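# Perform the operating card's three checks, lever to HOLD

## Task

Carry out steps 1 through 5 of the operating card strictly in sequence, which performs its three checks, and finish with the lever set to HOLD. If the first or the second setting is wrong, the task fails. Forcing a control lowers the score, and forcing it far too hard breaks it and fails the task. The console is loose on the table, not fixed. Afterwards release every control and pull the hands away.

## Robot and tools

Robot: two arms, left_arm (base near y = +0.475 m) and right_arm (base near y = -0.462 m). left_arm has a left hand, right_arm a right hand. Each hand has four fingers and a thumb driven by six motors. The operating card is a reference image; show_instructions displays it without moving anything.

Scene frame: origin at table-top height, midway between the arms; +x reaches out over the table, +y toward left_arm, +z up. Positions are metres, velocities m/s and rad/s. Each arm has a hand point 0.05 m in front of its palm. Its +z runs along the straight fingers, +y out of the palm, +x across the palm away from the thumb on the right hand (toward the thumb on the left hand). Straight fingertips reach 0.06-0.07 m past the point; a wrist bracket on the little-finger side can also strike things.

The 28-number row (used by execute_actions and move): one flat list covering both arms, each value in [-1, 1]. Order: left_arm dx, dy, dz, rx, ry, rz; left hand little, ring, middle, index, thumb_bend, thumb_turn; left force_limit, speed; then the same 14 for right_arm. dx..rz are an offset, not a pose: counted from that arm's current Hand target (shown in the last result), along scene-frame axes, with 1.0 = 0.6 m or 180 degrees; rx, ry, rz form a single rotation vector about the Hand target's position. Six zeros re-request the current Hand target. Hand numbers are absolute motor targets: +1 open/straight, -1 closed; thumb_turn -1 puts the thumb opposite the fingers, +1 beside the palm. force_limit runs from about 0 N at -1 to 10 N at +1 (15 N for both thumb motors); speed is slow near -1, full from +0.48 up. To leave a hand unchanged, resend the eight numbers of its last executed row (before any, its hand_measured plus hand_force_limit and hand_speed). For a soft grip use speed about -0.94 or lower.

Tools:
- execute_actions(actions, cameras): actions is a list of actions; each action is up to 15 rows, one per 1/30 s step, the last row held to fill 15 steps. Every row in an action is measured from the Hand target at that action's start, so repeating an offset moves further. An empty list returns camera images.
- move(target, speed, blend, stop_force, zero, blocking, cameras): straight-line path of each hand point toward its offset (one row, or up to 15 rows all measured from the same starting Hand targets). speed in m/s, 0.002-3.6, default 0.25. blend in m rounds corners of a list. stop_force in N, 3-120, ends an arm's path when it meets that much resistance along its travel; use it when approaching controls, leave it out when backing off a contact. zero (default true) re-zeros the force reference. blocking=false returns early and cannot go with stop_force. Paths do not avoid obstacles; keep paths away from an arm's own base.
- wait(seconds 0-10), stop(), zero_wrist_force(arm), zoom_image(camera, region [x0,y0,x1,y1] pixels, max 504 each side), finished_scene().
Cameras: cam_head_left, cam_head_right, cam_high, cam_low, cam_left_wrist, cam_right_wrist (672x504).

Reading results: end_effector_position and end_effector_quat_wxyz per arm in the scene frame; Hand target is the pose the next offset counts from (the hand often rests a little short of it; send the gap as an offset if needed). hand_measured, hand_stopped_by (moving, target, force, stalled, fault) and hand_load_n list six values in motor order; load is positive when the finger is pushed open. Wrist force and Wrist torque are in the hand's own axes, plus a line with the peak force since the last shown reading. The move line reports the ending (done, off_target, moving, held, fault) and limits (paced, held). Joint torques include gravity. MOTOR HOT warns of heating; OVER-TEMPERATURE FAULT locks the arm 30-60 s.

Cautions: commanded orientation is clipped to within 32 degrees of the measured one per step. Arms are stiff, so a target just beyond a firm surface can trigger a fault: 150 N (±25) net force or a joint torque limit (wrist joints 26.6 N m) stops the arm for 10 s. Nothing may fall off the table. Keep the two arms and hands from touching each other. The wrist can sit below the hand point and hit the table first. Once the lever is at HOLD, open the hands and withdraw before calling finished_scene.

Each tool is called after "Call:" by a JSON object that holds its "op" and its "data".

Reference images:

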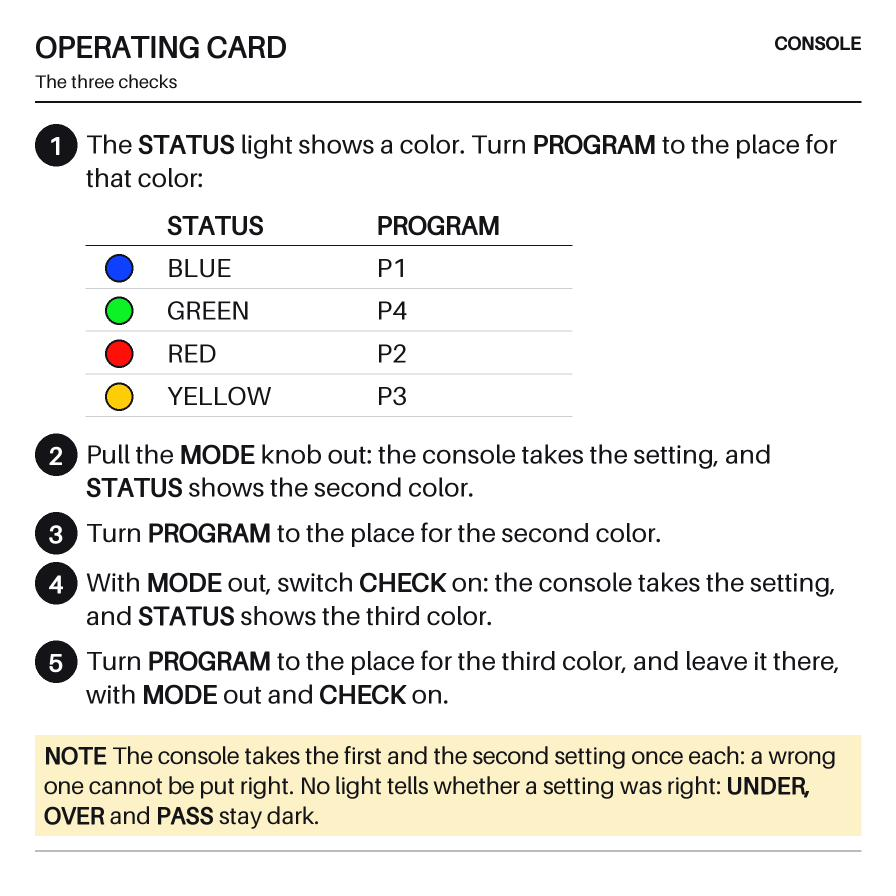

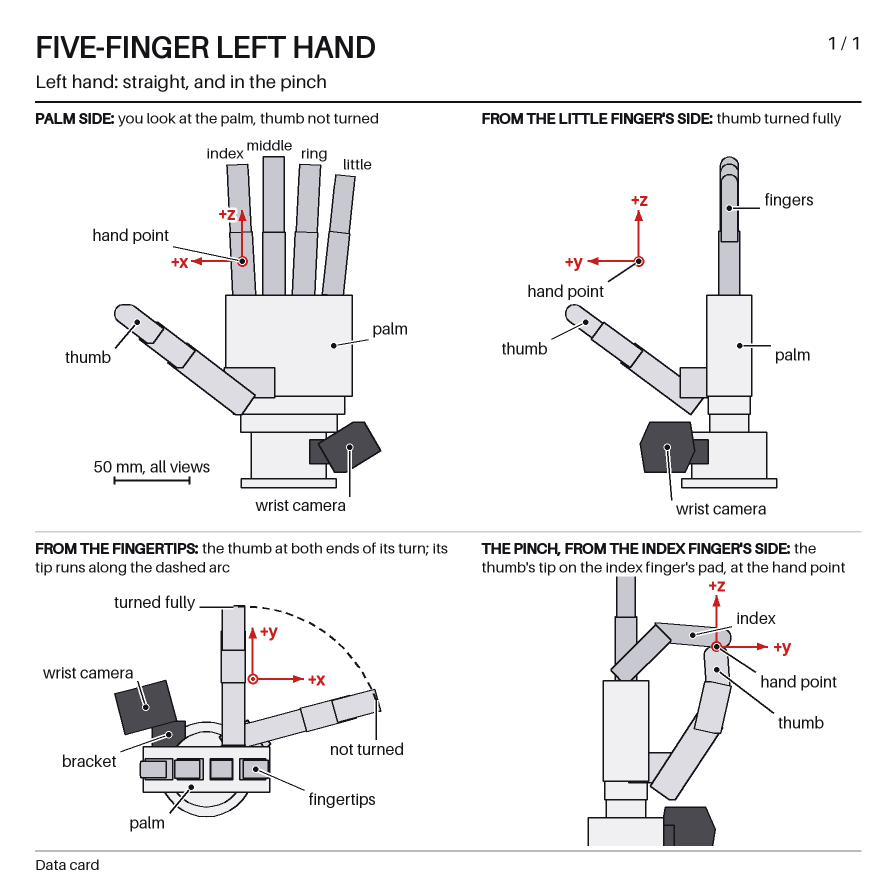

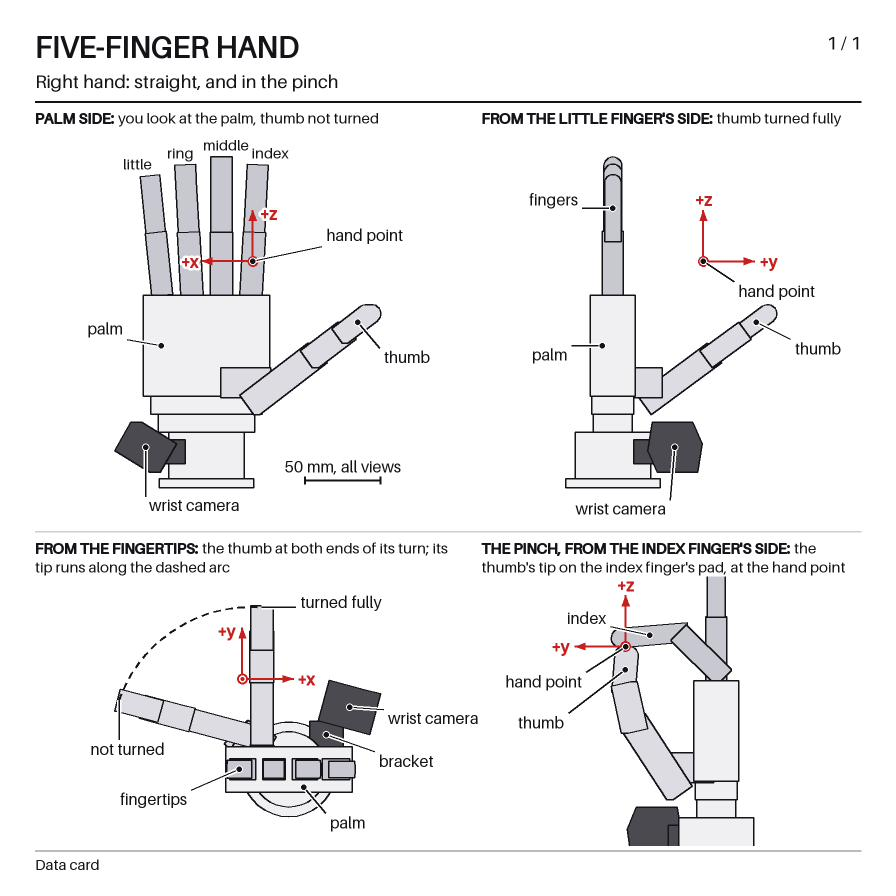

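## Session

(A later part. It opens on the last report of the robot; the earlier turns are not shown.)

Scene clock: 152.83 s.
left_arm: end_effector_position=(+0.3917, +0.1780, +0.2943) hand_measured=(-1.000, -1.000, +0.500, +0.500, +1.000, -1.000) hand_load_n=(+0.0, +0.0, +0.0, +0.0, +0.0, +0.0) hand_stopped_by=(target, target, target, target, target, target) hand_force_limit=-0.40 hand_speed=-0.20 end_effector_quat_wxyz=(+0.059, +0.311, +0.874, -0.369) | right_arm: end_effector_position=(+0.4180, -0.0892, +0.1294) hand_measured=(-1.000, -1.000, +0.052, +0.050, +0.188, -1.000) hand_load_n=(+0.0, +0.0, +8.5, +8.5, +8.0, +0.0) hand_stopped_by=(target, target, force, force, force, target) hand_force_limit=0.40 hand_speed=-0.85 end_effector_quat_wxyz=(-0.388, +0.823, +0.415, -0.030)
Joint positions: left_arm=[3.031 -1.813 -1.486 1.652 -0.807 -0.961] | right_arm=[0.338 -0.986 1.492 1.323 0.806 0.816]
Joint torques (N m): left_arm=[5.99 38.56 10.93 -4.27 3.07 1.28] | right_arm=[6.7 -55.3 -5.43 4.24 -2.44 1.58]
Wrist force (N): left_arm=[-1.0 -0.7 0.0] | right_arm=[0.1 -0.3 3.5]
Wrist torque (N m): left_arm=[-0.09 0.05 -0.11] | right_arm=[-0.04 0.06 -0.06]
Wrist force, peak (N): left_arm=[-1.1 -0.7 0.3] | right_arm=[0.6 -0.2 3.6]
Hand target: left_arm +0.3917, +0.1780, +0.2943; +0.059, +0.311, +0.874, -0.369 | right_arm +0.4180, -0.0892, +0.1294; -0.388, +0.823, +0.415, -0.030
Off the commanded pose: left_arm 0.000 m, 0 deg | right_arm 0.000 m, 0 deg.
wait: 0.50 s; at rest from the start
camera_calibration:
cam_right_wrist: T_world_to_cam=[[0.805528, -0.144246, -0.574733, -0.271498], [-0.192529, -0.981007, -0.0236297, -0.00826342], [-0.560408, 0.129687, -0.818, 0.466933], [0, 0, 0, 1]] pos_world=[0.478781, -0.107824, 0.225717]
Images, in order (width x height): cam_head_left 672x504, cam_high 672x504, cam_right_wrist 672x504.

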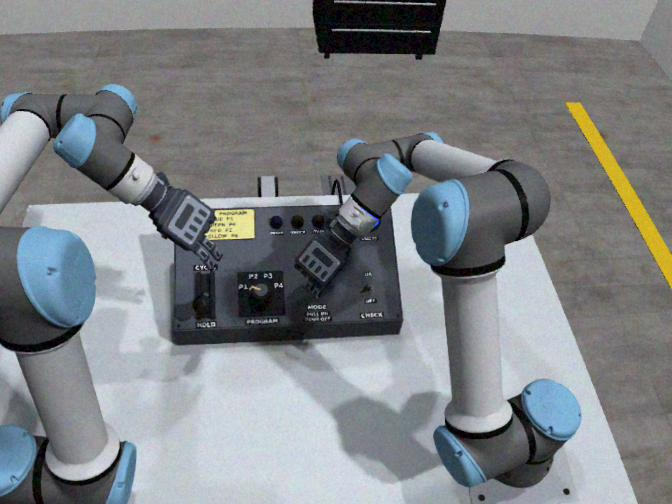

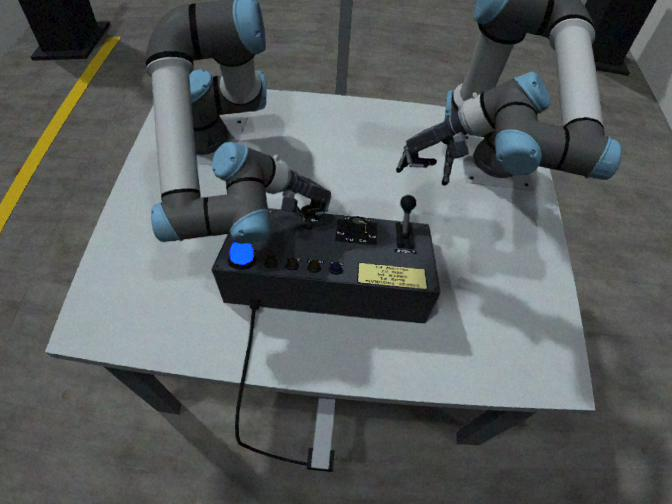

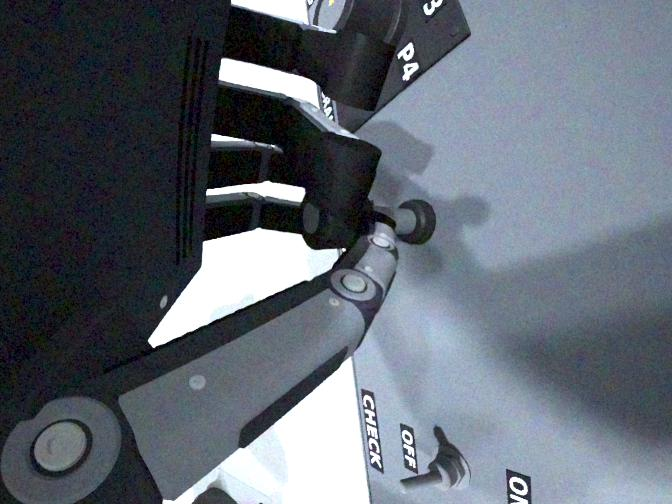

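Call:
{"op": "move", "data": {"target": [0,0,0,0,0,0,-1,-1,0.5,0.5,1,-1,-0.4,-0.2,-0.0042,0,0.0101,0,0,0,-1,-1,-0.5,-0.5,-0.4,-1,0.4,-0.85], "speed": 0.02, "stop_force": 12, "cameras": ["cam_right_wrist","cam_high"]}}

Call:
{"op": "zoom_image", "data": {"camera": "cam_right_wrist", "region": [250, 130, 500, 320]}}

Scene clock: 154.80 s.
left_arm: end_effector_position=(+0.3917, +0.1780, +0.2943) hand_measured=(-1.000, -1.000, +0.500, +0.500, +1.000, -1.000) hand_load_n=(+0.0, +0.0, +0.0, +0.0, +0.0, +0.0) hand_stopped_by=(target, target, target, target, target, target) hand_force_limit=-0.40 hand_speed=-0.20 end_effector_quat_wxyz=(+0.059, +0.311, +0.874, -0.369) | right_arm: end_effector_position=(+0.4170, -0.0892, +0.1318) hand_measured=(-1.000, -1.000, +0.052, +0.050, +0.188, -1.000) hand_load_n=(+0.0, +0.0, +8.5, +8.0, +9.0, +0.0) hand_stopped_by=(target, target, force, force, force, target) hand_force_limit=0.40 hand_speed=-0.85 end_effector_quat_wxyz=(-0.388, +0.823, +0.415, -0.030)
Joint positions: left_arm=[3.031 -1.813 -1.486 1.652 -0.807 -0.961] | right_arm=[0.338 -0.991 1.492 1.326 0.806 0.817]
Joint torques (N m): left_arm=[6.17 38.03 11.24 -4.27 3.02 1.2] | right_arm=[-6.96 -34.19 -23.27 2.04 -3.22 -0.85]
Wrist force (N): left_arm=[-1.1 -0.6 0.2] | right_arm=[0.7 4.5 5.9]
Wrist torque (N m): left_arm=[-0.10 0.07 -0.11] | right_arm=[-0.01 -0.02 0.02]
Wrist force, peak (N): left_arm=[-1.3 -0.6 0.3] | right_arm=[0.0 11.7 13.8]
Hand target: left_arm +0.3917, +0.1780, +0.2943; +0.059, +0.311, +0.874, -0.369 | right_arm +0.4170, -0.0892, +0.1318; -0.388, +0.823, +0.415, -0.030 (not the last commanded pose)
Off the commanded pose: left_arm 0.000 m, 0 deg | right_arm 0.004 m, 0 deg.
move: contact (right_arm)
camera_calibration:
cam_right_wrist: T_world_to_cam=[[0.805613, -0.144266, -0.574608, -0.269442], [-0.192484, -0.981017, -0.0235631, -0.00843946], [-0.560301, 0.129585, -0.818089, 0.468212], [0, 0, 0, 1]] pos_world=[0.477781, -0.107824, 0.228017]
Images, in order (width x height): cam_high 672x504, cam_right_wrist 672x504.

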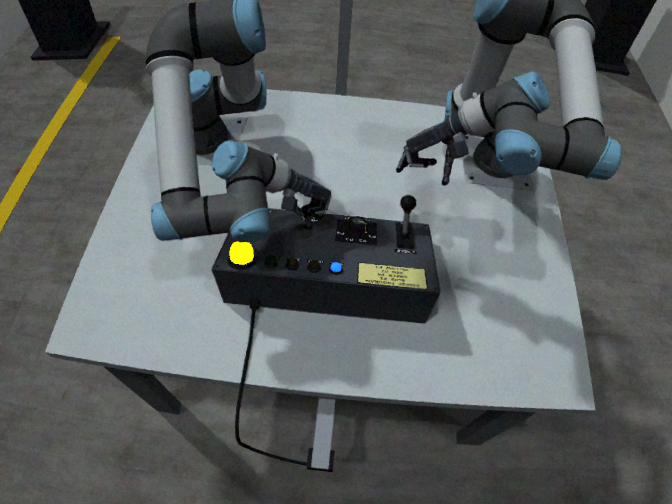

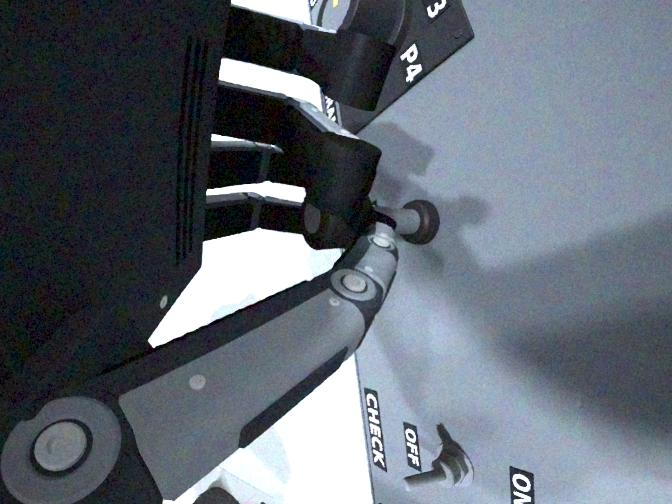

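Scaled by 2.016 from the camera's 672x504 image, which has a finer 960x720 frame.

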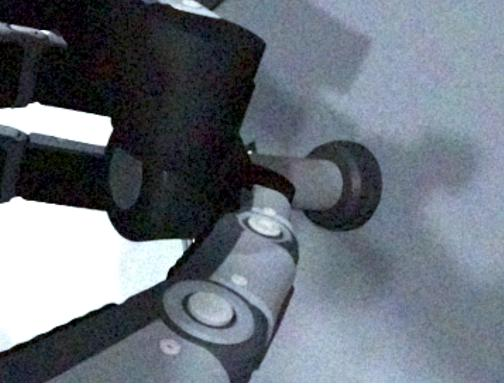

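Call:
{"op": "move", "data": {"target": [0,0,0,0,0,0,-1,-1,0.5,0.5,1,-1,-0.4,-0.2,0,0,0,0,0,0,-1,-1,0.5,0.5,1,-1,-0.4,0]}}

Call:
{"op": "move", "data": {"target": [[0,0,0,0,0,0,-1,-1,0.5,0.5,1,-1,-0.4,-0.2,-0.0386,0,0.0923,0,0,0,-1,-1,0.5,0.5,1,-1,-0.4,0],[0.002,-0.2263,-0.12,0,0,0,-1,-1,0.5,0.5,1,-1,-0.4,-0.2,0.1,-0.35,0.4,0,0,0,-1,-1,0.5,0.5,1,-1,-0.4,0],[0.002,-0.2263,-0.2238,0,0,0,-1,-1,0.5,0.5,1,-1,-0.4,-0.2,0.1,-0.35,0.4,0,0,0,-1,-1,0.5,0.5,1,-1,-0.4,0]], "speed": [0.1,0.3,0.15], "blend": [0.005,0.02,0], "cameras": ["cam_head_left","cam_high","cam_left_wrist","cam_right_wrist"]}}

Scene clock: 158.17 s.
left_arm: end_effector_position=(+0.3917, +0.1780, +0.2943) hand_measured=(-1.000, -1.000, +0.500, +0.500, +1.000, -1.000) hand_load_n=(+0.0, +0.5, +0.0, +0.5, +0.0, +0.0) hand_stopped_by=(target, target, target, target, target, target) hand_force_limit=-0.40 hand_speed=-0.20 end_effector_quat_wxyz=(+0.059, +0.311, +0.874, -0.369) | right_arm: end_effector_position=(+0.4170, -0.0892, +0.1318) hand_measured=(-1.000, -1.000, +0.500, +0.500, +1.000, -1.000) hand_load_n=(+0.0, +0.0, +0.0, +0.0, +0.0, +0.0) hand_stopped_by=(target, target, target, target, target, target) hand_force_limit=-0.40 hand_speed=0.00 end_effector_quat_wxyz=(-0.388, +0.823, +0.415, -0.030)
Joint positions: left_arm=[3.031 -1.813 -1.486 1.652 -0.807 -0.961] | right_arm=[0.338 -0.991 1.492 1.326 0.806 0.817]
Joint torques (N m): left_arm=[5.9 37.62 10.81 -4.35 3.04 1.14] | right_arm=[1.32 -35.02 -19.46 2.01 -1.83 -0.81]
Wrist force (N): left_arm=[-1.1 -0.8 -0.1] | right_arm=[-0.9 0.7 1.5]
Wrist torque (N m): left_arm=[-0.10 0.06 -0.11] | right_arm=[-0.02 0.01 -0.02]
Wrist force, peak (N): left_arm=[-1.2 -0.7 0.2] | right_arm=[0.6 4.6 6.3]
Hand target: left_arm +0.3917, +0.1780, +0.2943; +0.059, +0.311, +0.874, -0.369 | right_arm +0.4170, -0.0892, +0.1318; -0.388, +0.823, +0.415, -0.030
Off the commanded pose: left_arm 0.000 m, 0 deg | right_arm 0.000 m, 0 deg.
move: done

Scene clock: 160.87 s.
left_arm: end_effector_position=(+0.3929, +0.0422, +0.1601) hand_measured=(-1.000, -1.000, +0.500, +0.500, +1.000, -1.000) hand_load_n=(+0.0, +0.0, +0.0, +0.0, +0.0, +0.0) hand_stopped_by=(target, target, target, target, target, target) hand_force_limit=-0.40 hand_speed=-0.20 end_effector_quat_wxyz=(+0.059, +0.311, +0.874, -0.369) | right_arm: end_effector_position=(+0.4770, -0.2992, +0.3718) hand_measured=(-1.000, -1.000, +0.500, +0.500, +1.000, -1.000) hand_load_n=(+0.0, +0.0, +0.0, +0.0, -0.5, +0.0) hand_stopped_by=(target, target, target, target, target, target) hand_force_limit=-0.40 hand_speed=0.00 end_effector_quat_wxyz=(-0.388, +0.823, +0.415, -0.030)
Joint positions: left_arm=[2.724 -2.048 -1.436 2.128 -0.829 -1.382] | right_arm=[-0.115 -1.187 1.232 2.117 0.998 0.289]
Joint torques (N m): left_arm=[-6.11 20.73 11.09 0.2 -1.66 -1.55] | right_arm=[-6.86 -26.48 -25.89 4.18 1.64 -1.18]
Wrist force (N): left_arm=[-0.6 -0.8 0.1] | right_arm=[-1.4 0.4 0.9]
Wrist torque (N m): left_arm=[-0.12 -0.02 0.10] | right_arm=[-0.03 0.07 0.01]
Wrist force, peak (N): left_arm=[-1.4 -0.9 -0.2] | right_arm=[-0.7 0.5 2.3]
Hand target: left_arm +0.3929, +0.0422, +0.1600; +0.059, +0.311, +0.874, -0.369 | right_arm +0.4770, -0.2992, +0.3718; -0.388, +0.823, +0.415, -0.030
Off the commanded pose: left_arm 0.000 m, 0 deg | right_arm 0.000 m, 0 deg.
move: done
camera_calibration:
cam_left_wrist: T_world_to_cam=[[-0.74265, -0.4107, 0.528959, 0.220648], [-0.518892, 0.852224, -0.0668244, 0.187658], [-0.423346, -0.3241, -0.846013, 0.426073], [0, 0, 0, 1]] pos_world=[0.441615, 0.0687839, 0.256289]
cam_right_wrist: T_world_to_cam=[[0.805605, -0.144264, -0.57462, -0.210158], [-0.192538, -0.981005, -0.0236433, -0.197178], [-0.560294, 0.129684, -0.818079, 0.725406], [0, 0, 0, 1]] pos_world=[0.537781, -0.317824, 0.468017]
Images, in order (width x height): cam_head_left 672x504, cam_high 672x504, cam_left_wrist 672x504, cam_right_wrist 672x504.

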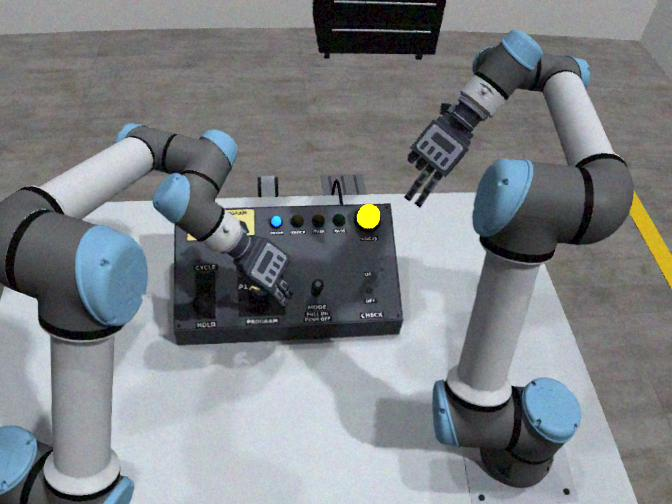

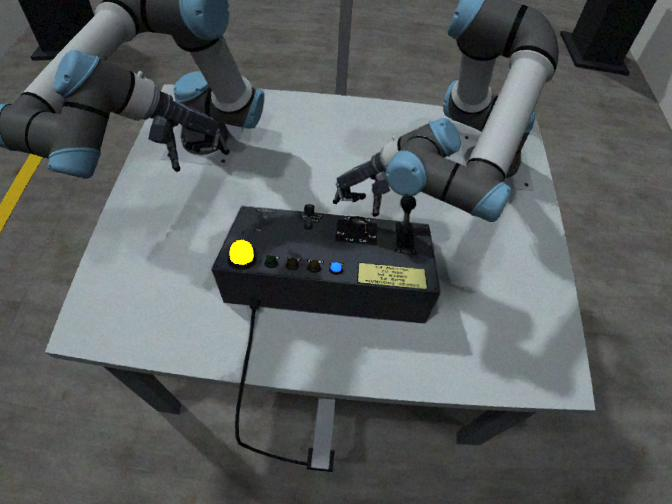

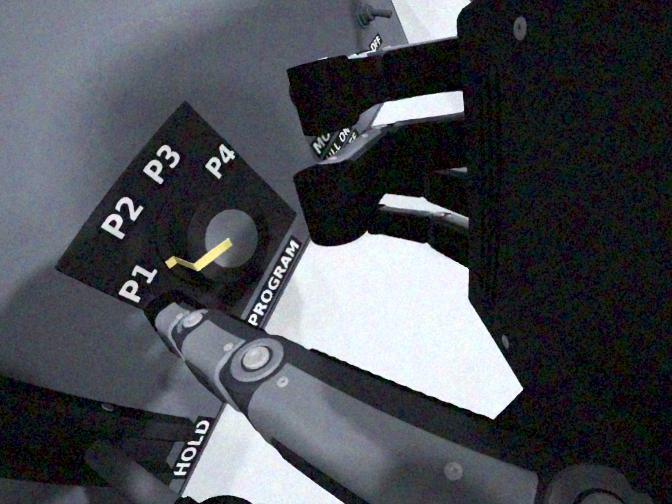

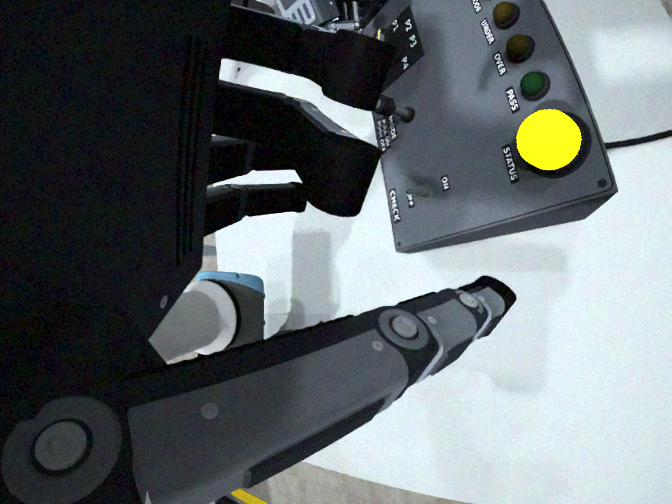

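Call:
{"op": "move", "data": {"target": [0.0367,-0.0037,-0.0815,0,0,0,-1,-1,0.5,0.5,1,-1,-0.4,-0.2,0,0,0,0,0,0,-1,-1,0.5,0.5,1,-1,-0.4,0], "speed": 0.06, "stop_force": 6, "cameras": ["cam_left_wrist"]}}

Scene clock: 163.50 s.
left_arm: end_effector_position=(+0.4149, +0.0400, +0.1111) hand_measured=(-1.000, -1.000, +0.500, +0.500, +1.000, -1.000) hand_load_n=(+0.0, +0.0, +0.0, +0.0, +0.0, +0.0) hand_stopped_by=(target, target, target, target, target, target) hand_force_limit=-0.40 hand_speed=-0.20 end_effector_quat_wxyz=(+0.059, +0.311, +0.874, -0.369) | right_arm: end_effector_position=(+0.4770, -0.2992, +0.3718) hand_measured=(-1.000, -1.000, +0.500, +0.500, +1.000, -1.000) hand_load_n=(+0.0, +0.0, -0.5, +0.0, +0.0, +0.0) hand_stopped_by=(target, target, target, target, target, target) hand_force_limit=-0.40 hand_speed=0.00 end_effector_quat_wxyz=(-0.388, +0.823, +0.415, -0.030)
Joint positions: left_arm=[2.738 -2.136 -1.435 2.202 -0.826 -1.364] | right_arm=[-0.115 -1.187 1.232 2.117 0.998 0.289]
Joint torques (N m): left_arm=[7.62 24.38 22.13 0.12 3.4 1.48] | right_arm=[-7.08 -26.43 -26.14 4.18 1.63 -1.17]
Wrist force (N): left_arm=[-0.9 -0.8 -0.1] | right_arm=[-1.6 0.4 0.9]
Wrist torque (N m): left_arm=[-0.10 0.03 -0.11] | right_arm=[-0.03 0.10 0.00]
Wrist force, peak (N): left_arm=[-1.1 -0.9 -0.4] | right_arm=[-1.7 0.5 1.1]
Hand target: left_arm +0.4149, +0.0400, +0.1111; +0.059, +0.311, +0.874, -0.369 | right_arm +0.4770, -0.2992, +0.3718; -0.388, +0.823, +0.415, -0.030
Off the commanded pose: left_arm 0.000 m, 0 deg | right_arm 0.000 m, 0 deg.
move: done
camera_calibration:
cam_left_wrist: T_world_to_cam=[[-0.74265, -0.4107, 0.528959, 0.262055], [-0.518892, 0.852224, -0.0668244, 0.197667], [-0.423346, -0.3241, -0.846013, 0.393134], [0, 0, 0, 1]] pos_world=[0.463615, 0.0665839, 0.207189]
Images, in order (width x height): cam_left_wrist 672x504.

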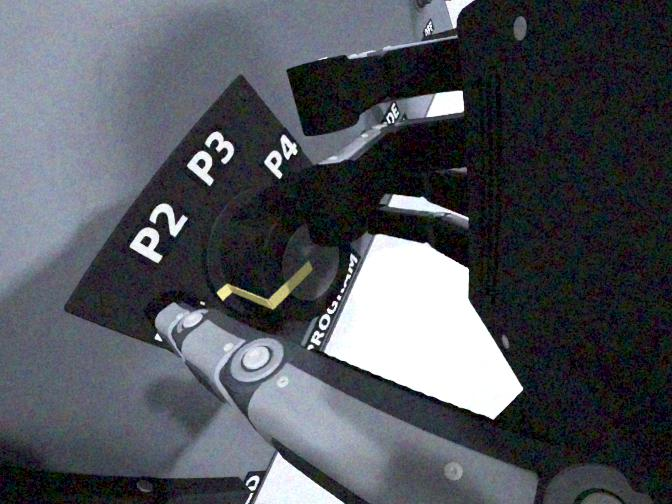

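Close the grip, then rotate to ψ=−20.

Call:
{"op": "move", "data": {"target": [0,0,0,0,0,0,-1,-1,-0.5,-0.5,-0.3,-1,0.5,-0.85,0,0,0,0,0,0,-1,-1,0.5,0.5,1,-1,-0.4,0], "cameras": ["cam_left_wrist"]}}

Scene clock: 165.50 s.
left_arm: end_effector_position=(+0.4149, +0.0400, +0.1111) hand_measured=(-1.000, -1.000, +0.044, +0.016, +0.664, -1.000) hand_load_n=(+0.0, +0.0, +11.0, +8.5, +11.5, +0.0) hand_stopped_by=(target, target, force, force, force, target) hand_force_limit=0.50 hand_speed=-0.85 end_effector_quat_wxyz=(+0.059, +0.311, +0.874, -0.369) | right_arm: end_effector_position=(+0.4770, -0.2992, +0.3718) hand_measured=(-1.000, -1.000, +0.500, +0.500, +1.000, -1.000) hand_load_n=(+0.0, +0.0, +0.0, +0.0, +0.0, +0.0) hand_stopped_by=(target, target, target, target, target, target) hand_force_limit=-0.40 hand_speed=0.00 end_effector_quat_wxyz=(-0.388, +0.823, +0.415, -0.030)
Joint positions: left_arm=[2.738 -2.136 -1.435 2.202 -0.826 -1.364] | right_arm=[-0.115 -1.187 1.232 2.117 0.998 0.289]
Joint torques (N m): left_arm=[6.98 26.97 22.23 -0.41 -3.25 1.52] | right_arm=[-6.53 -26.55 -26.26 4.24 1.67 -1.14]
Wrist force (N): left_arm=[-1.3 -5.9 4.0] | right_arm=[-1.6 0.3 1.2]
Wrist torque (N m): left_arm=[0.09 0.04 0.02] | right_arm=[-0.06 0.09 0.00]
Wrist force, peak (N): left_arm=[-0.9 -9.8 7.9] | right_arm=[-1.6 0.3 1.2]
Hand target: left_arm +0.4149, +0.0400, +0.1111; +0.059, +0.311, +0.874, -0.369 | right_arm +0.4770, -0.2992, +0.3718; -0.388, +0.823, +0.415, -0.030
Off the commanded pose: left_arm 0.000 m, 0 deg | right_arm 0.000 m, 0 deg.
move: done
camera_calibration:
cam_left_wrist: T_world_to_cam=[[-0.74265, -0.4107, 0.528959, 0.262055], [-0.518892, 0.852224, -0.0668244, 0.197667], [-0.423346, -0.3241, -0.846013, 0.393134], [0, 0, 0, 1]] pos_world=[0.463615, 0.0665839, 0.207189]
Images, in order (width x height): cam_left_wrist 672x504.

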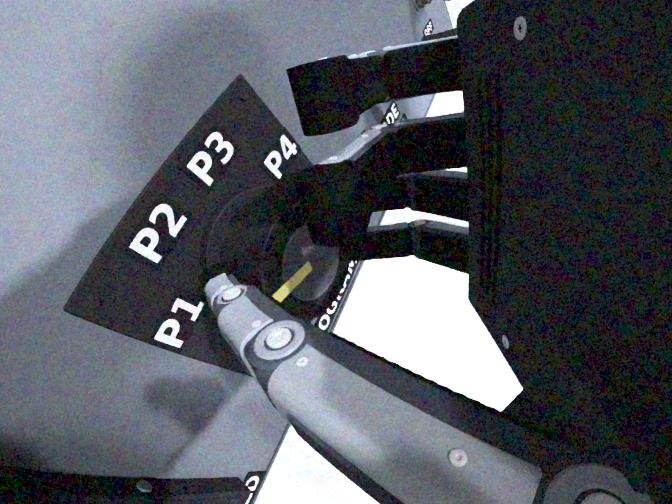

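Call:
{"op": "move", "data": {"target": [[0.0005,0.0122,0.0013,0.0643,0,-0.1538,-1,-1,-0.5,-0.5,-0.3,-1,0.5,-0.85,0,0,0,0,0,0,-1,-1,0.5,0.5,1,-1,-0.4,0],[0.006,0.0205,0.004,0.1287,0,-0.3075,-1,-1,-0.5,-0.5,-0.3,-1,0.5,-0.85,0,0,0,0,0,0,-1,-1,0.5,0.5,1,-1,-0.4,0],[0.0118,0.024,0.0058,0.1716,0,-0.41,-1,-1,-0.5,-0.5,-0.3,-1,0.5,-0.85,0,0,0,0,0,0,-1,-1,0.5,0.5,1,-1,-0.4,0]], "speed": 0.25, "blend": 0.001, "cameras": ["cam_left_wrist","cam_head_left"]}}

Scene clock: 169.57 s.
left_arm: end_effector_position=(+0.4220, +0.0543, +0.1146) hand_measured=(-1.000, -1.000, +0.044, +0.016, +0.664, -1.000) hand_load_n=(+0.0, +0.0, +9.0, +7.0, +11.5, -2.0) hand_stopped_by=(target, target, force, force, force, target) hand_force_limit=0.50 hand_speed=-0.85 end_effector_quat_wxyz=(-0.251, +0.771, +0.577, -0.101) | right_arm: end_effector_position=(+0.4770, -0.2992, +0.3718) hand_measured=(-1.000, -1.000, +0.500, +0.500, +1.000, -1.000) hand_load_n=(+0.0, +0.0, +0.0, +0.0, +0.0, +0.0) hand_stopped_by=(target, target, target, target, target, target) hand_force_limit=-0.40 hand_speed=0.00 end_effector_quat_wxyz=(-0.388, +0.823, +0.415, -0.030)
Joint positions: left_arm=[2.478 -2.563 -0.815 1.263 -1.512 -0.355] | right_arm=[-0.115 -1.187 1.232 2.117 0.998 0.289]
Joint torques (N m): left_arm=[-3.02 32.88 22.59 -2.24 -3.5 1.64] | right_arm=[-5.81 -26.53 -26.27 4.18 1.55 -1.17]
Wrist force (N): left_arm=[0.0 -14.0 -5.8] | right_arm=[-1.5 0.4 1.0]
Wrist torque (N m): left_arm=[-0.38 0.02 0.27] | right_arm=[-0.03 0.09 0.01]
Wrist force, peak (N): left_arm=[-7.4 -10.1 11.8] | right_arm=[-1.7 0.5 1.1]
Hand target: left_arm +0.4220, +0.0544, +0.1146; -0.251, +0.771, +0.576, -0.101 | right_arm +0.4770, -0.2992, +0.3718; -0.388, +0.823, +0.415, -0.030
Off the commanded pose: left_arm 0.000 m, 0 deg | right_arm 0.000 m, 0 deg.
move: done
camera_calibration:
cam_left_wrist: T_world_to_cam=[[-0.749388, 0.402066, 0.526081, 0.230401], [0.639567, 0.645193, 0.417947, -0.34384], [-0.171382, 0.649669, -0.740648, 0.232505], [0, 0, 0, 1]] pos_world=[0.432415, -0.0218441, 0.194701]
Images, in order (width x height): cam_head_left 672x504, cam_left_wrist 672x504.

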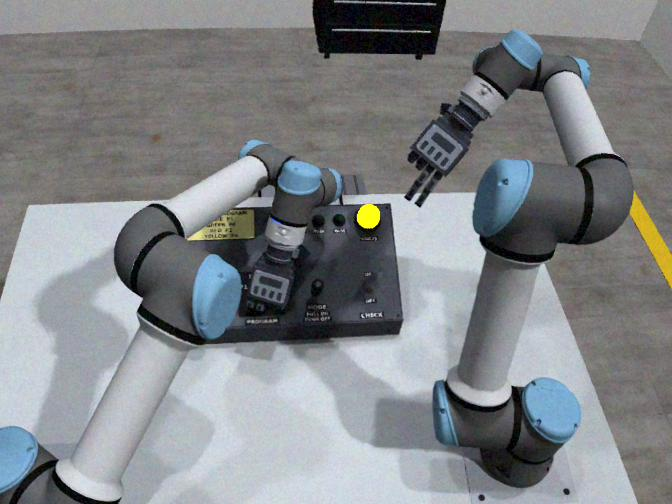

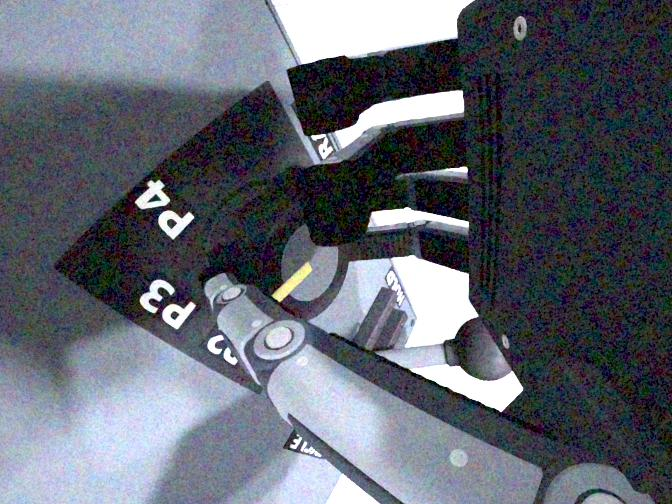

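Call:
{"op": "move", "data": {"target": [0,0,0,0,0,0,-1,-1,0.5,0.5,1,-1,-0.4,0,0,0,0,0,0,0,-1,-1,0.5,0.5,1,-1,-0.4,0], "cameras": ["cam_left_wrist"]}}

Call:
{"op": "move", "data": {"target": [-0.0386,0,0.0923,0,0,0,-1,-1,0.5,0.5,1,-1,-0.4,0,0,0,0,0,0,0,-1,-1,0.5,0.5,1,-1,-0.4,0], "speed": 0.12, "cameras": ["cam_left_wrist"]}}

Scene clock: 170.77 s.
left_arm: end_effector_position=(+0.4220, +0.0544, +0.1145) hand_measured=(-1.000, -1.000, +0.500, +0.500, +1.000, -1.000) hand_load_n=(+0.0, +0.0, +0.0, +0.0, +0.0, +0.0) hand_stopped_by=(target, target, target, target, target, target) hand_force_limit=-0.40 hand_speed=0.00 end_effector_quat_wxyz=(-0.251, +0.771, +0.576, -0.101) | right_arm: end_effector_position=(+0.4770, -0.2992, +0.3718) hand_measured=(-1.000, -1.000, +0.500, +0.500, +1.000, -1.000) hand_load_n=(+0.0, +0.0, +0.0, +0.0, +0.0, +0.0) hand_stopped_by=(target, target, target, target, target, target) hand_force_limit=-0.40 hand_speed=0.00 end_effector_quat_wxyz=(-0.388, +0.823, +0.415, -0.030)
Joint positions: left_arm=[2.478 -2.564 -0.815 1.262 -1.512 -0.355] | right_arm=[-0.115 -1.187 1.232 2.117 0.998 0.289]
Joint torques (N m): left_arm=[-3.1 50.84 16.92 -2.32 -0.05 0.91] | right_arm=[-5.89 -26.1 -25.94 4.11 1.62 -1.11]
Wrist force (N): left_arm=[-0.4 -0.1 0.3] | right_arm=[-1.3 0.3 0.9]
Wrist torque (N m): left_arm=[-0.02 0.10 -0.05] | right_arm=[-0.04 0.07 0.01]
Wrist force, peak (N): left_arm=[0.2 -14.4 -6.3] | right_arm=[-1.6 0.3 1.0]
Hand target: left_arm +0.4220, +0.0544, +0.1146; -0.251, +0.771, +0.576, -0.101 | right_arm +0.4770, -0.2992, +0.3718; -0.388, +0.823, +0.415, -0.030
Off the commanded pose: left_arm 0.000 m, 0 deg | right_arm 0.000 m, 0 deg.
move: done
camera_calibration:
cam_left_wrist: T_world_to_cam=[[-0.749166, 0.40221, 0.526286, 0.230245], [0.639906, 0.64469, 0.418205, -0.343942], [-0.171085, 0.650078, -0.740357, 0.232236], [0, 0, 0, 1]] pos_world=[0.432315, -0.0218423, 0.194601]
Images, in order (width x height): cam_left_wrist 672x504.

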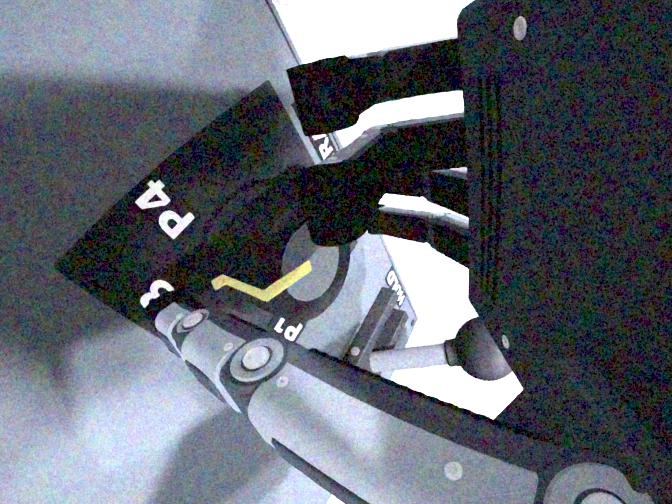

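Scene clock: 171.83 s.
left_arm: end_effector_position=(+0.3989, +0.0544, +0.1697) hand_measured=(-1.000, -1.000, +0.500, +0.500, +1.000, -1.000) hand_load_n=(+0.0, +0.0, +0.0, +0.0, +0.0, +0.0) hand_stopped_by=(target, target, target, target, target, target) hand_force_limit=-0.40 hand_speed=0.00 end_effector_quat_wxyz=(-0.251, +0.771, +0.576, -0.101) | right_arm: end_effector_position=(+0.4770, -0.2992, +0.3718) hand_measured=(-1.000, -1.000, +0.500, +0.500, +1.000, -1.000) hand_load_n=(+0.5, +0.0, +0.0, +0.0, +0.0, +0.0) hand_stopped_by=(target, target, target, target, target, target) hand_force_limit=-0.40 hand_speed=0.00 end_effector_quat_wxyz=(-0.388, +0.823, +0.415, -0.030)
Joint positions: left_arm=[2.456 -2.481 -0.829 1.195 -1.501 -0.374] | right_arm=[-0.115 -1.187 1.232 2.117 0.998 0.289]
Joint torques (N m): left_arm=[-6.66 62.02 9.77 -5.01 2.44 -1.63] | right_arm=[-5.61 -26.41 -26.09 4.12 1.52 -1.09]
Wrist force (N): left_arm=[-0.4 -0.2 0.1] | right_arm=[-1.3 0.4 0.7]
Wrist torque (N m): left_arm=[-0.03 0.11 0.14] | right_arm=[-0.02 0.06 0.01]
Wrist force, peak (N): left_arm=[-0.9 -0.9 -0.2] | right_arm=[-1.7 0.6 0.9]
Hand target: left_arm +0.3988, +0.0544, +0.1699; -0.251, +0.771, +0.576, -0.101 | right_arm +0.4770, -0.2992, +0.3718; -0.388, +0.823, +0.415, -0.030
Off the commanded pose: left_arm 0.000 m, 0 deg | right_arm 0.000 m, 0 deg.
move: done
camera_calibration:
cam_left_wrist: T_world_to_cam=[[-0.749208, 0.402245, 0.5262, 0.184055], [0.639858, 0.644775, 0.418147, -0.352232], [-0.171084, 0.649972, -0.74045, 0.269115], [0, 0, 0, 1]] pos_world=[0.409315, -0.0218427, 0.249701]
Images, in order (width x height): cam_left_wrist 672x504.

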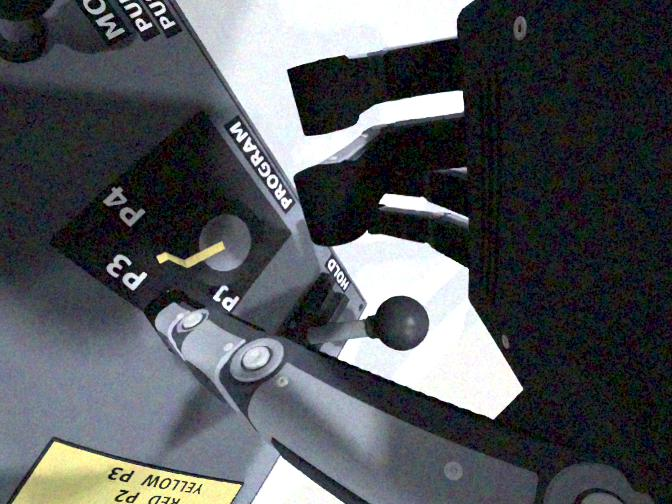

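Call:
{"op": "zoom_image", "data": {"camera": "cam_left_wrist", "region": [40, 130, 300, 330]}}

Scaled by 1.938 from the camera's 672x504 image, which has a finer 960x720 frame.

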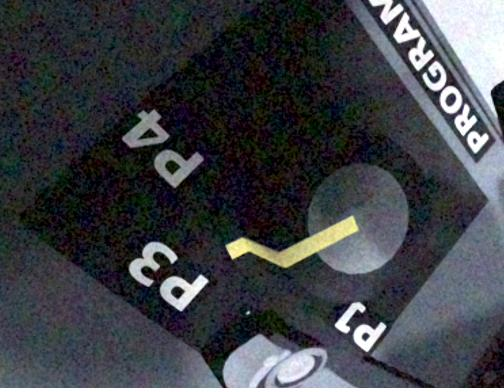

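Call:
{"op": "move", "data": {"target": [[-0.0386,0,0.0923,0,0,0,-1,-1,0.5,0.5,1,-1,-0.4,0,0,0,0,0,0,0,-1,-1,0.5,0.5,1,-1,-0.4,0],[-0.04,0.23,0.22,0,0,0,-1,-1,0.5,0.5,1,-1,-0.4,0,0,0,0,0,0,0,-1,-1,0.5,0.5,1,-1,-0.4,0]], "speed": 0.3, "blend": [0.02,0], "cameras": ["cam_head_left","cam_head_right","cam_left_wrist","cam_right_wrist","cam_high"]}}

Call:
{"op": "zoom_image", "data": {"camera": "cam_head_left", "region": [170, 200, 410, 350]}}

Scene clock: 176.27 s.
left_arm: end_effector_position=(+0.3748, +0.1922, +0.3019) hand_measured=(-1.000, -1.000, +0.500, +0.500, +1.000, -1.000) hand_load_n=(+0.0, +0.0, +0.0, +0.0, +0.0, +0.0) hand_stopped_by=(target, target, target, target, target, target) hand_force_limit=-0.40 hand_speed=0.00 end_effector_quat_wxyz=(-0.251, +0.771, +0.576, -0.101) | right_arm: end_effector_position=(+0.4770, -0.2992, +0.3718) hand_measured=(-1.000, -1.000, +0.500, +0.500, +1.000, -1.000) hand_load_n=(+0.0, +0.0, +0.0, +0.0, +0.0, +0.0) hand_stopped_by=(target, target, target, target, target, target) hand_force_limit=-0.40 hand_speed=0.00 end_effector_quat_wxyz=(-0.388, +0.823, +0.415, -0.030)
Joint positions: left_arm=[2.631 -2.091 -1.157 1.129 -1.592 -0.224] | right_arm=[-0.115 -1.187 1.232 2.117 0.998 0.289]
Joint torques (N m): left_arm=[7.65 49.99 9.93 -0.59 -2.77 1.35] | right_arm=[-5.56 -26.73 -26.52 4.12 1.53 -1.04]
Wrist force (N): left_arm=[-0.6 -0.3 0.1] | right_arm=[-1.3 0.4 0.8]
Wrist torque (N m): left_arm=[-0.02 0.13 -0.06] | right_arm=[-0.04 0.07 0.02]
Wrist force, peak (N): left_arm=[-1.8 -1.0 0.4] | right_arm=[-1.7 0.2 1.1]
Hand target: left_arm +0.3748, +0.1924, +0.3019; -0.251, +0.771, +0.576, -0.101 | right_arm +0.4770, -0.2992, +0.3718; -0.388, +0.823, +0.415, -0.030
Off the commanded pose: left_arm 0.000 m, 0 deg | right_arm 0.000 m, 0 deg.
move: done
camera_calibration:
cam_left_wrist: T_world_to_cam=[[-0.749166, 0.40221, 0.526286, 0.0409616], [0.639906, 0.64469, 0.418205, -0.480971], [-0.171085, 0.650078, -0.740357, 0.273266], [0, 0, 0, 1]] pos_world=[0.385215, 0.115958, 0.381901]
cam_right_wrist: T_world_to_cam=[[0.805605, -0.144264, -0.57462, -0.210158], [-0.192538, -0.981005, -0.0236433, -0.197178], [-0.560294, 0.129684, -0.818079, 0.725406], [0, 0, 0, 1]] pos_world=[0.537781, -0.317824, 0.468017]
Images, in order (width x height): cam_head_left 672x504, cam_head_right 672x504, cam_high 672x504, cam_left_wrist 672x504, cam_right_wrist 672x504.

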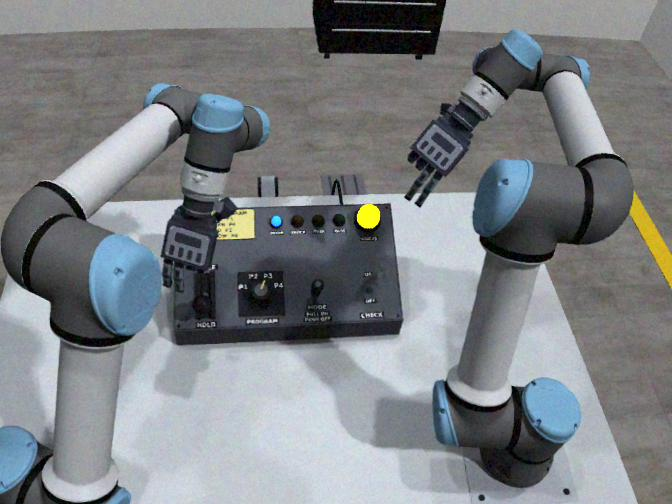

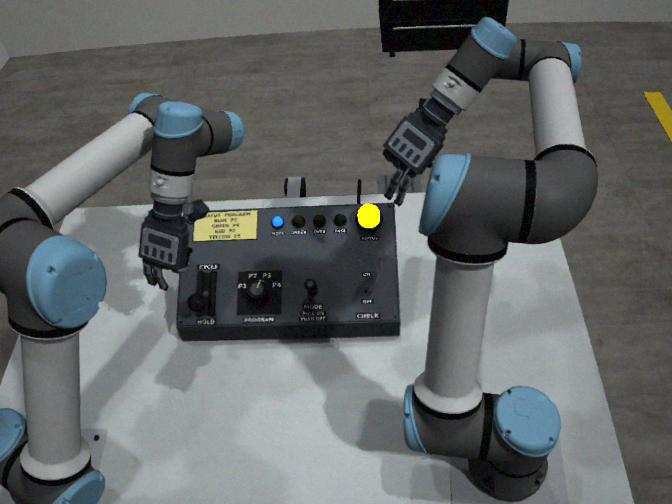

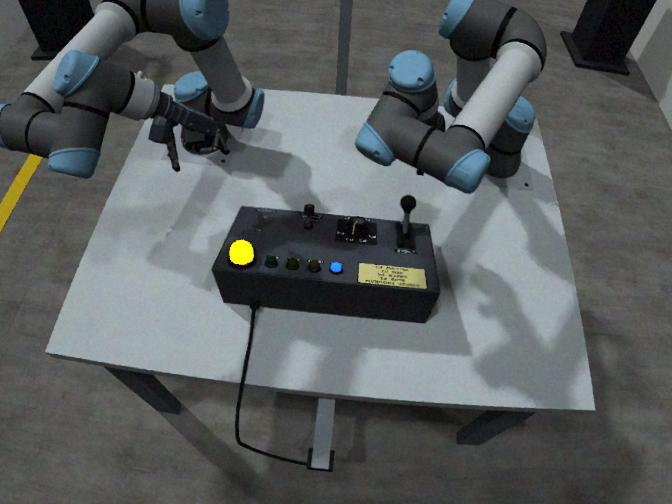

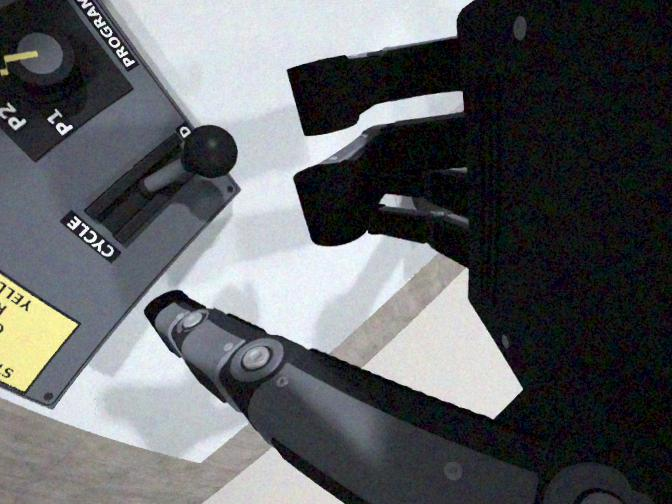

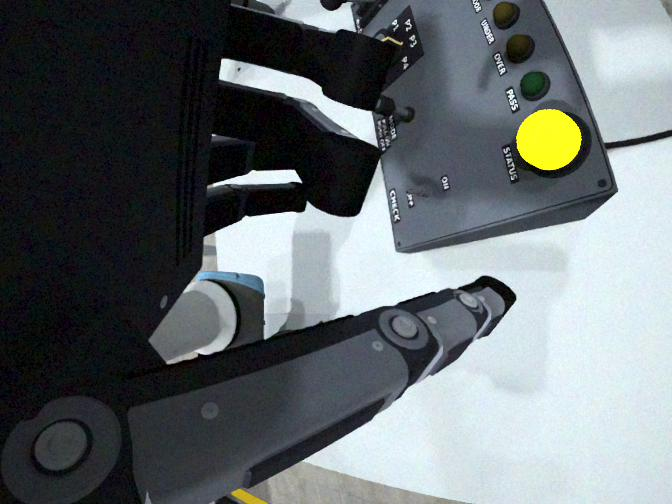

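Scaled by 2.100 from the camera's 672x504 image, which has a finer 960x720 frame.

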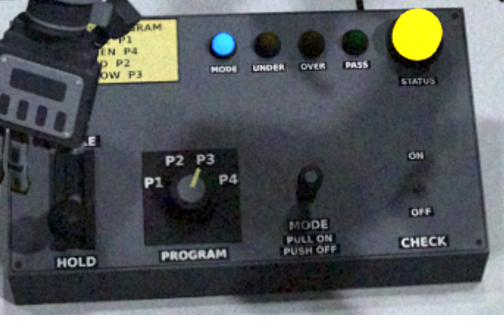

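Call:
{"op": "zoom_image", "data": {"camera": "cam_right_wrist", "region": [360, 80, 520, 260]}}

Scaled by 2.800 from the camera's 672x504 image, which has a finer 960x720 frame.

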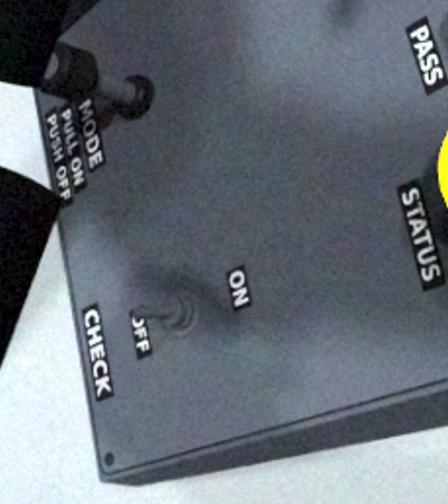

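Call:
{"op": "move", "data": {"target": [0,0,0,0,0,0,-1,-1,0.5,0.5,1,-1,-0.4,0,-0.19,0.16,-0.2,-0.0751,0,0.1794,-1,-1,-1,0,1,1,-0.4,0.3], "speed": 0.3, "cameras": ["cam_head_left","cam_right_wrist","cam_high"]}}

Call:
{"op": "zoom_image", "data": {"camera": "cam_right_wrist", "region": [300, 100, 600, 400]}}

Scene clock: 183.40 s.
left_arm: end_effector_position=(+0.3748, +0.1924, +0.3019) hand_measured=(-1.000, -1.000, +0.500, +0.500, +1.000, -1.000) hand_load_n=(+0.5, +0.0, +0.0, +0.0, +0.0, +0.0) hand_stopped_by=(target, target, target, target, target, target) hand_force_limit=-0.40 hand_speed=0.00 end_effector_quat_wxyz=(-0.251, +0.771, +0.576, -0.101) | right_arm: end_effector_position=(+0.3631, -0.2033, +0.2519) hand_measured=(-1.000, -1.000, -1.000, +0.000, +1.000, +1.000) hand_load_n=(+0.0, +0.0, +0.5, +0.0, +0.0, -0.5) hand_stopped_by=(target, target, target, target, target, target) hand_force_limit=-0.40 hand_speed=0.30 end_effector_quat_wxyz=(-0.266, +0.715, +0.620, -0.184)
Joint positions: left_arm=[2.631 -2.09 -1.157 1.129 -1.592 -0.224] | right_arm=[0.339 -1.165 1.475 1.848 1.254 0.329]
Joint torques (N m): left_arm=[7.82 50.41 10.33 -0.63 -2.73 1.57] | right_arm=[8.43 -26.54 -6.96 1.01 2.06 1.43]
Wrist force (N): left_arm=[-0.7 -0.3 0.4] | right_arm=[-1.0 0.3 1.1]
Wrist torque (N m): left_arm=[-0.04 0.15 -0.06] | right_arm=[-0.04 0.06 -0.07]
Wrist force, peak (N): left_arm=[-0.8 -0.4 0.6] | right_arm=[-1.6 0.7 1.3]
Hand target: left_arm +0.3748, +0.1924, +0.3019; -0.251, +0.771, +0.576, -0.101 | right_arm +0.3630, -0.2032, +0.2518; -0.266, +0.715, +0.620, -0.184
Off the commanded pose: left_arm 0.000 m, 0 deg | right_arm 0.000 m, 0 deg.
move: done
camera_calibration:
cam_right_wrist: T_world_to_cam=[[0.794991, 0.180773, -0.579059, -0.102374], [0.357565, -0.910754, 0.206579, -0.371263], [-0.490037, -0.37128, -0.78868, 0.416287], [0, 0, 0, 1]] pos_world=[0.418133, -0.165064, 0.345732]
Images, in order (width x height): cam_head_left 672x504, cam_high 672x504, cam_right_wrist 672x504.

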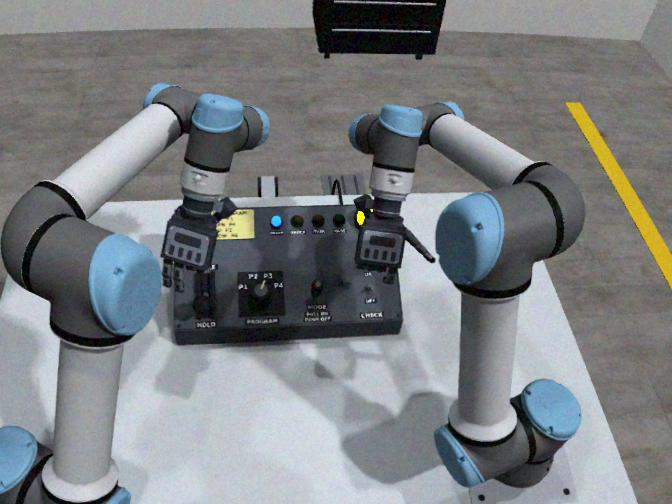

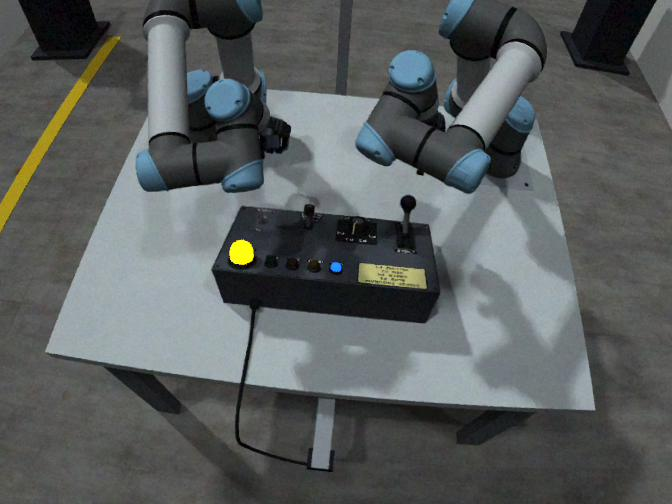

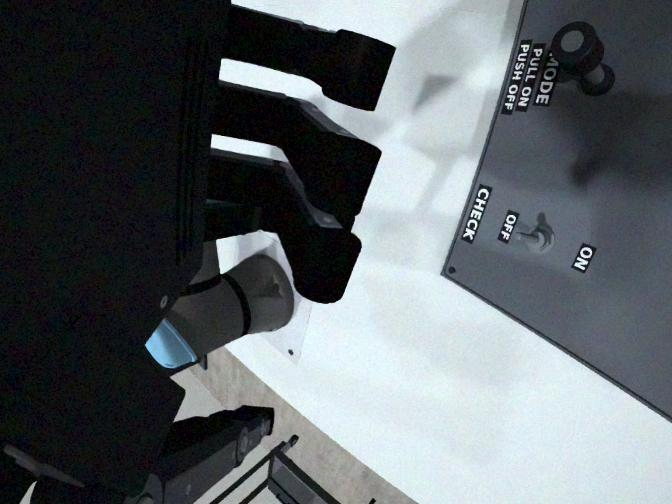

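Scaled by 1.680 from the camera's 672x504 image, which has a finer 960x720 frame.

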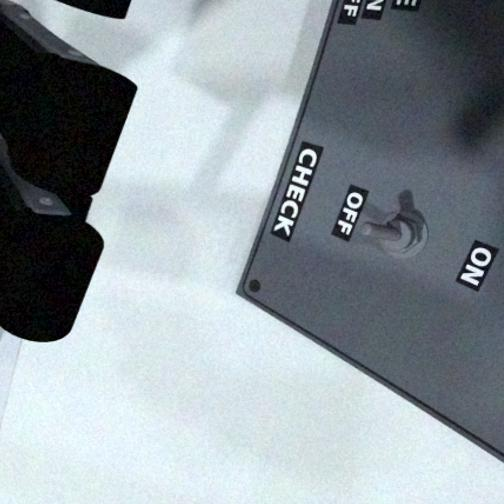

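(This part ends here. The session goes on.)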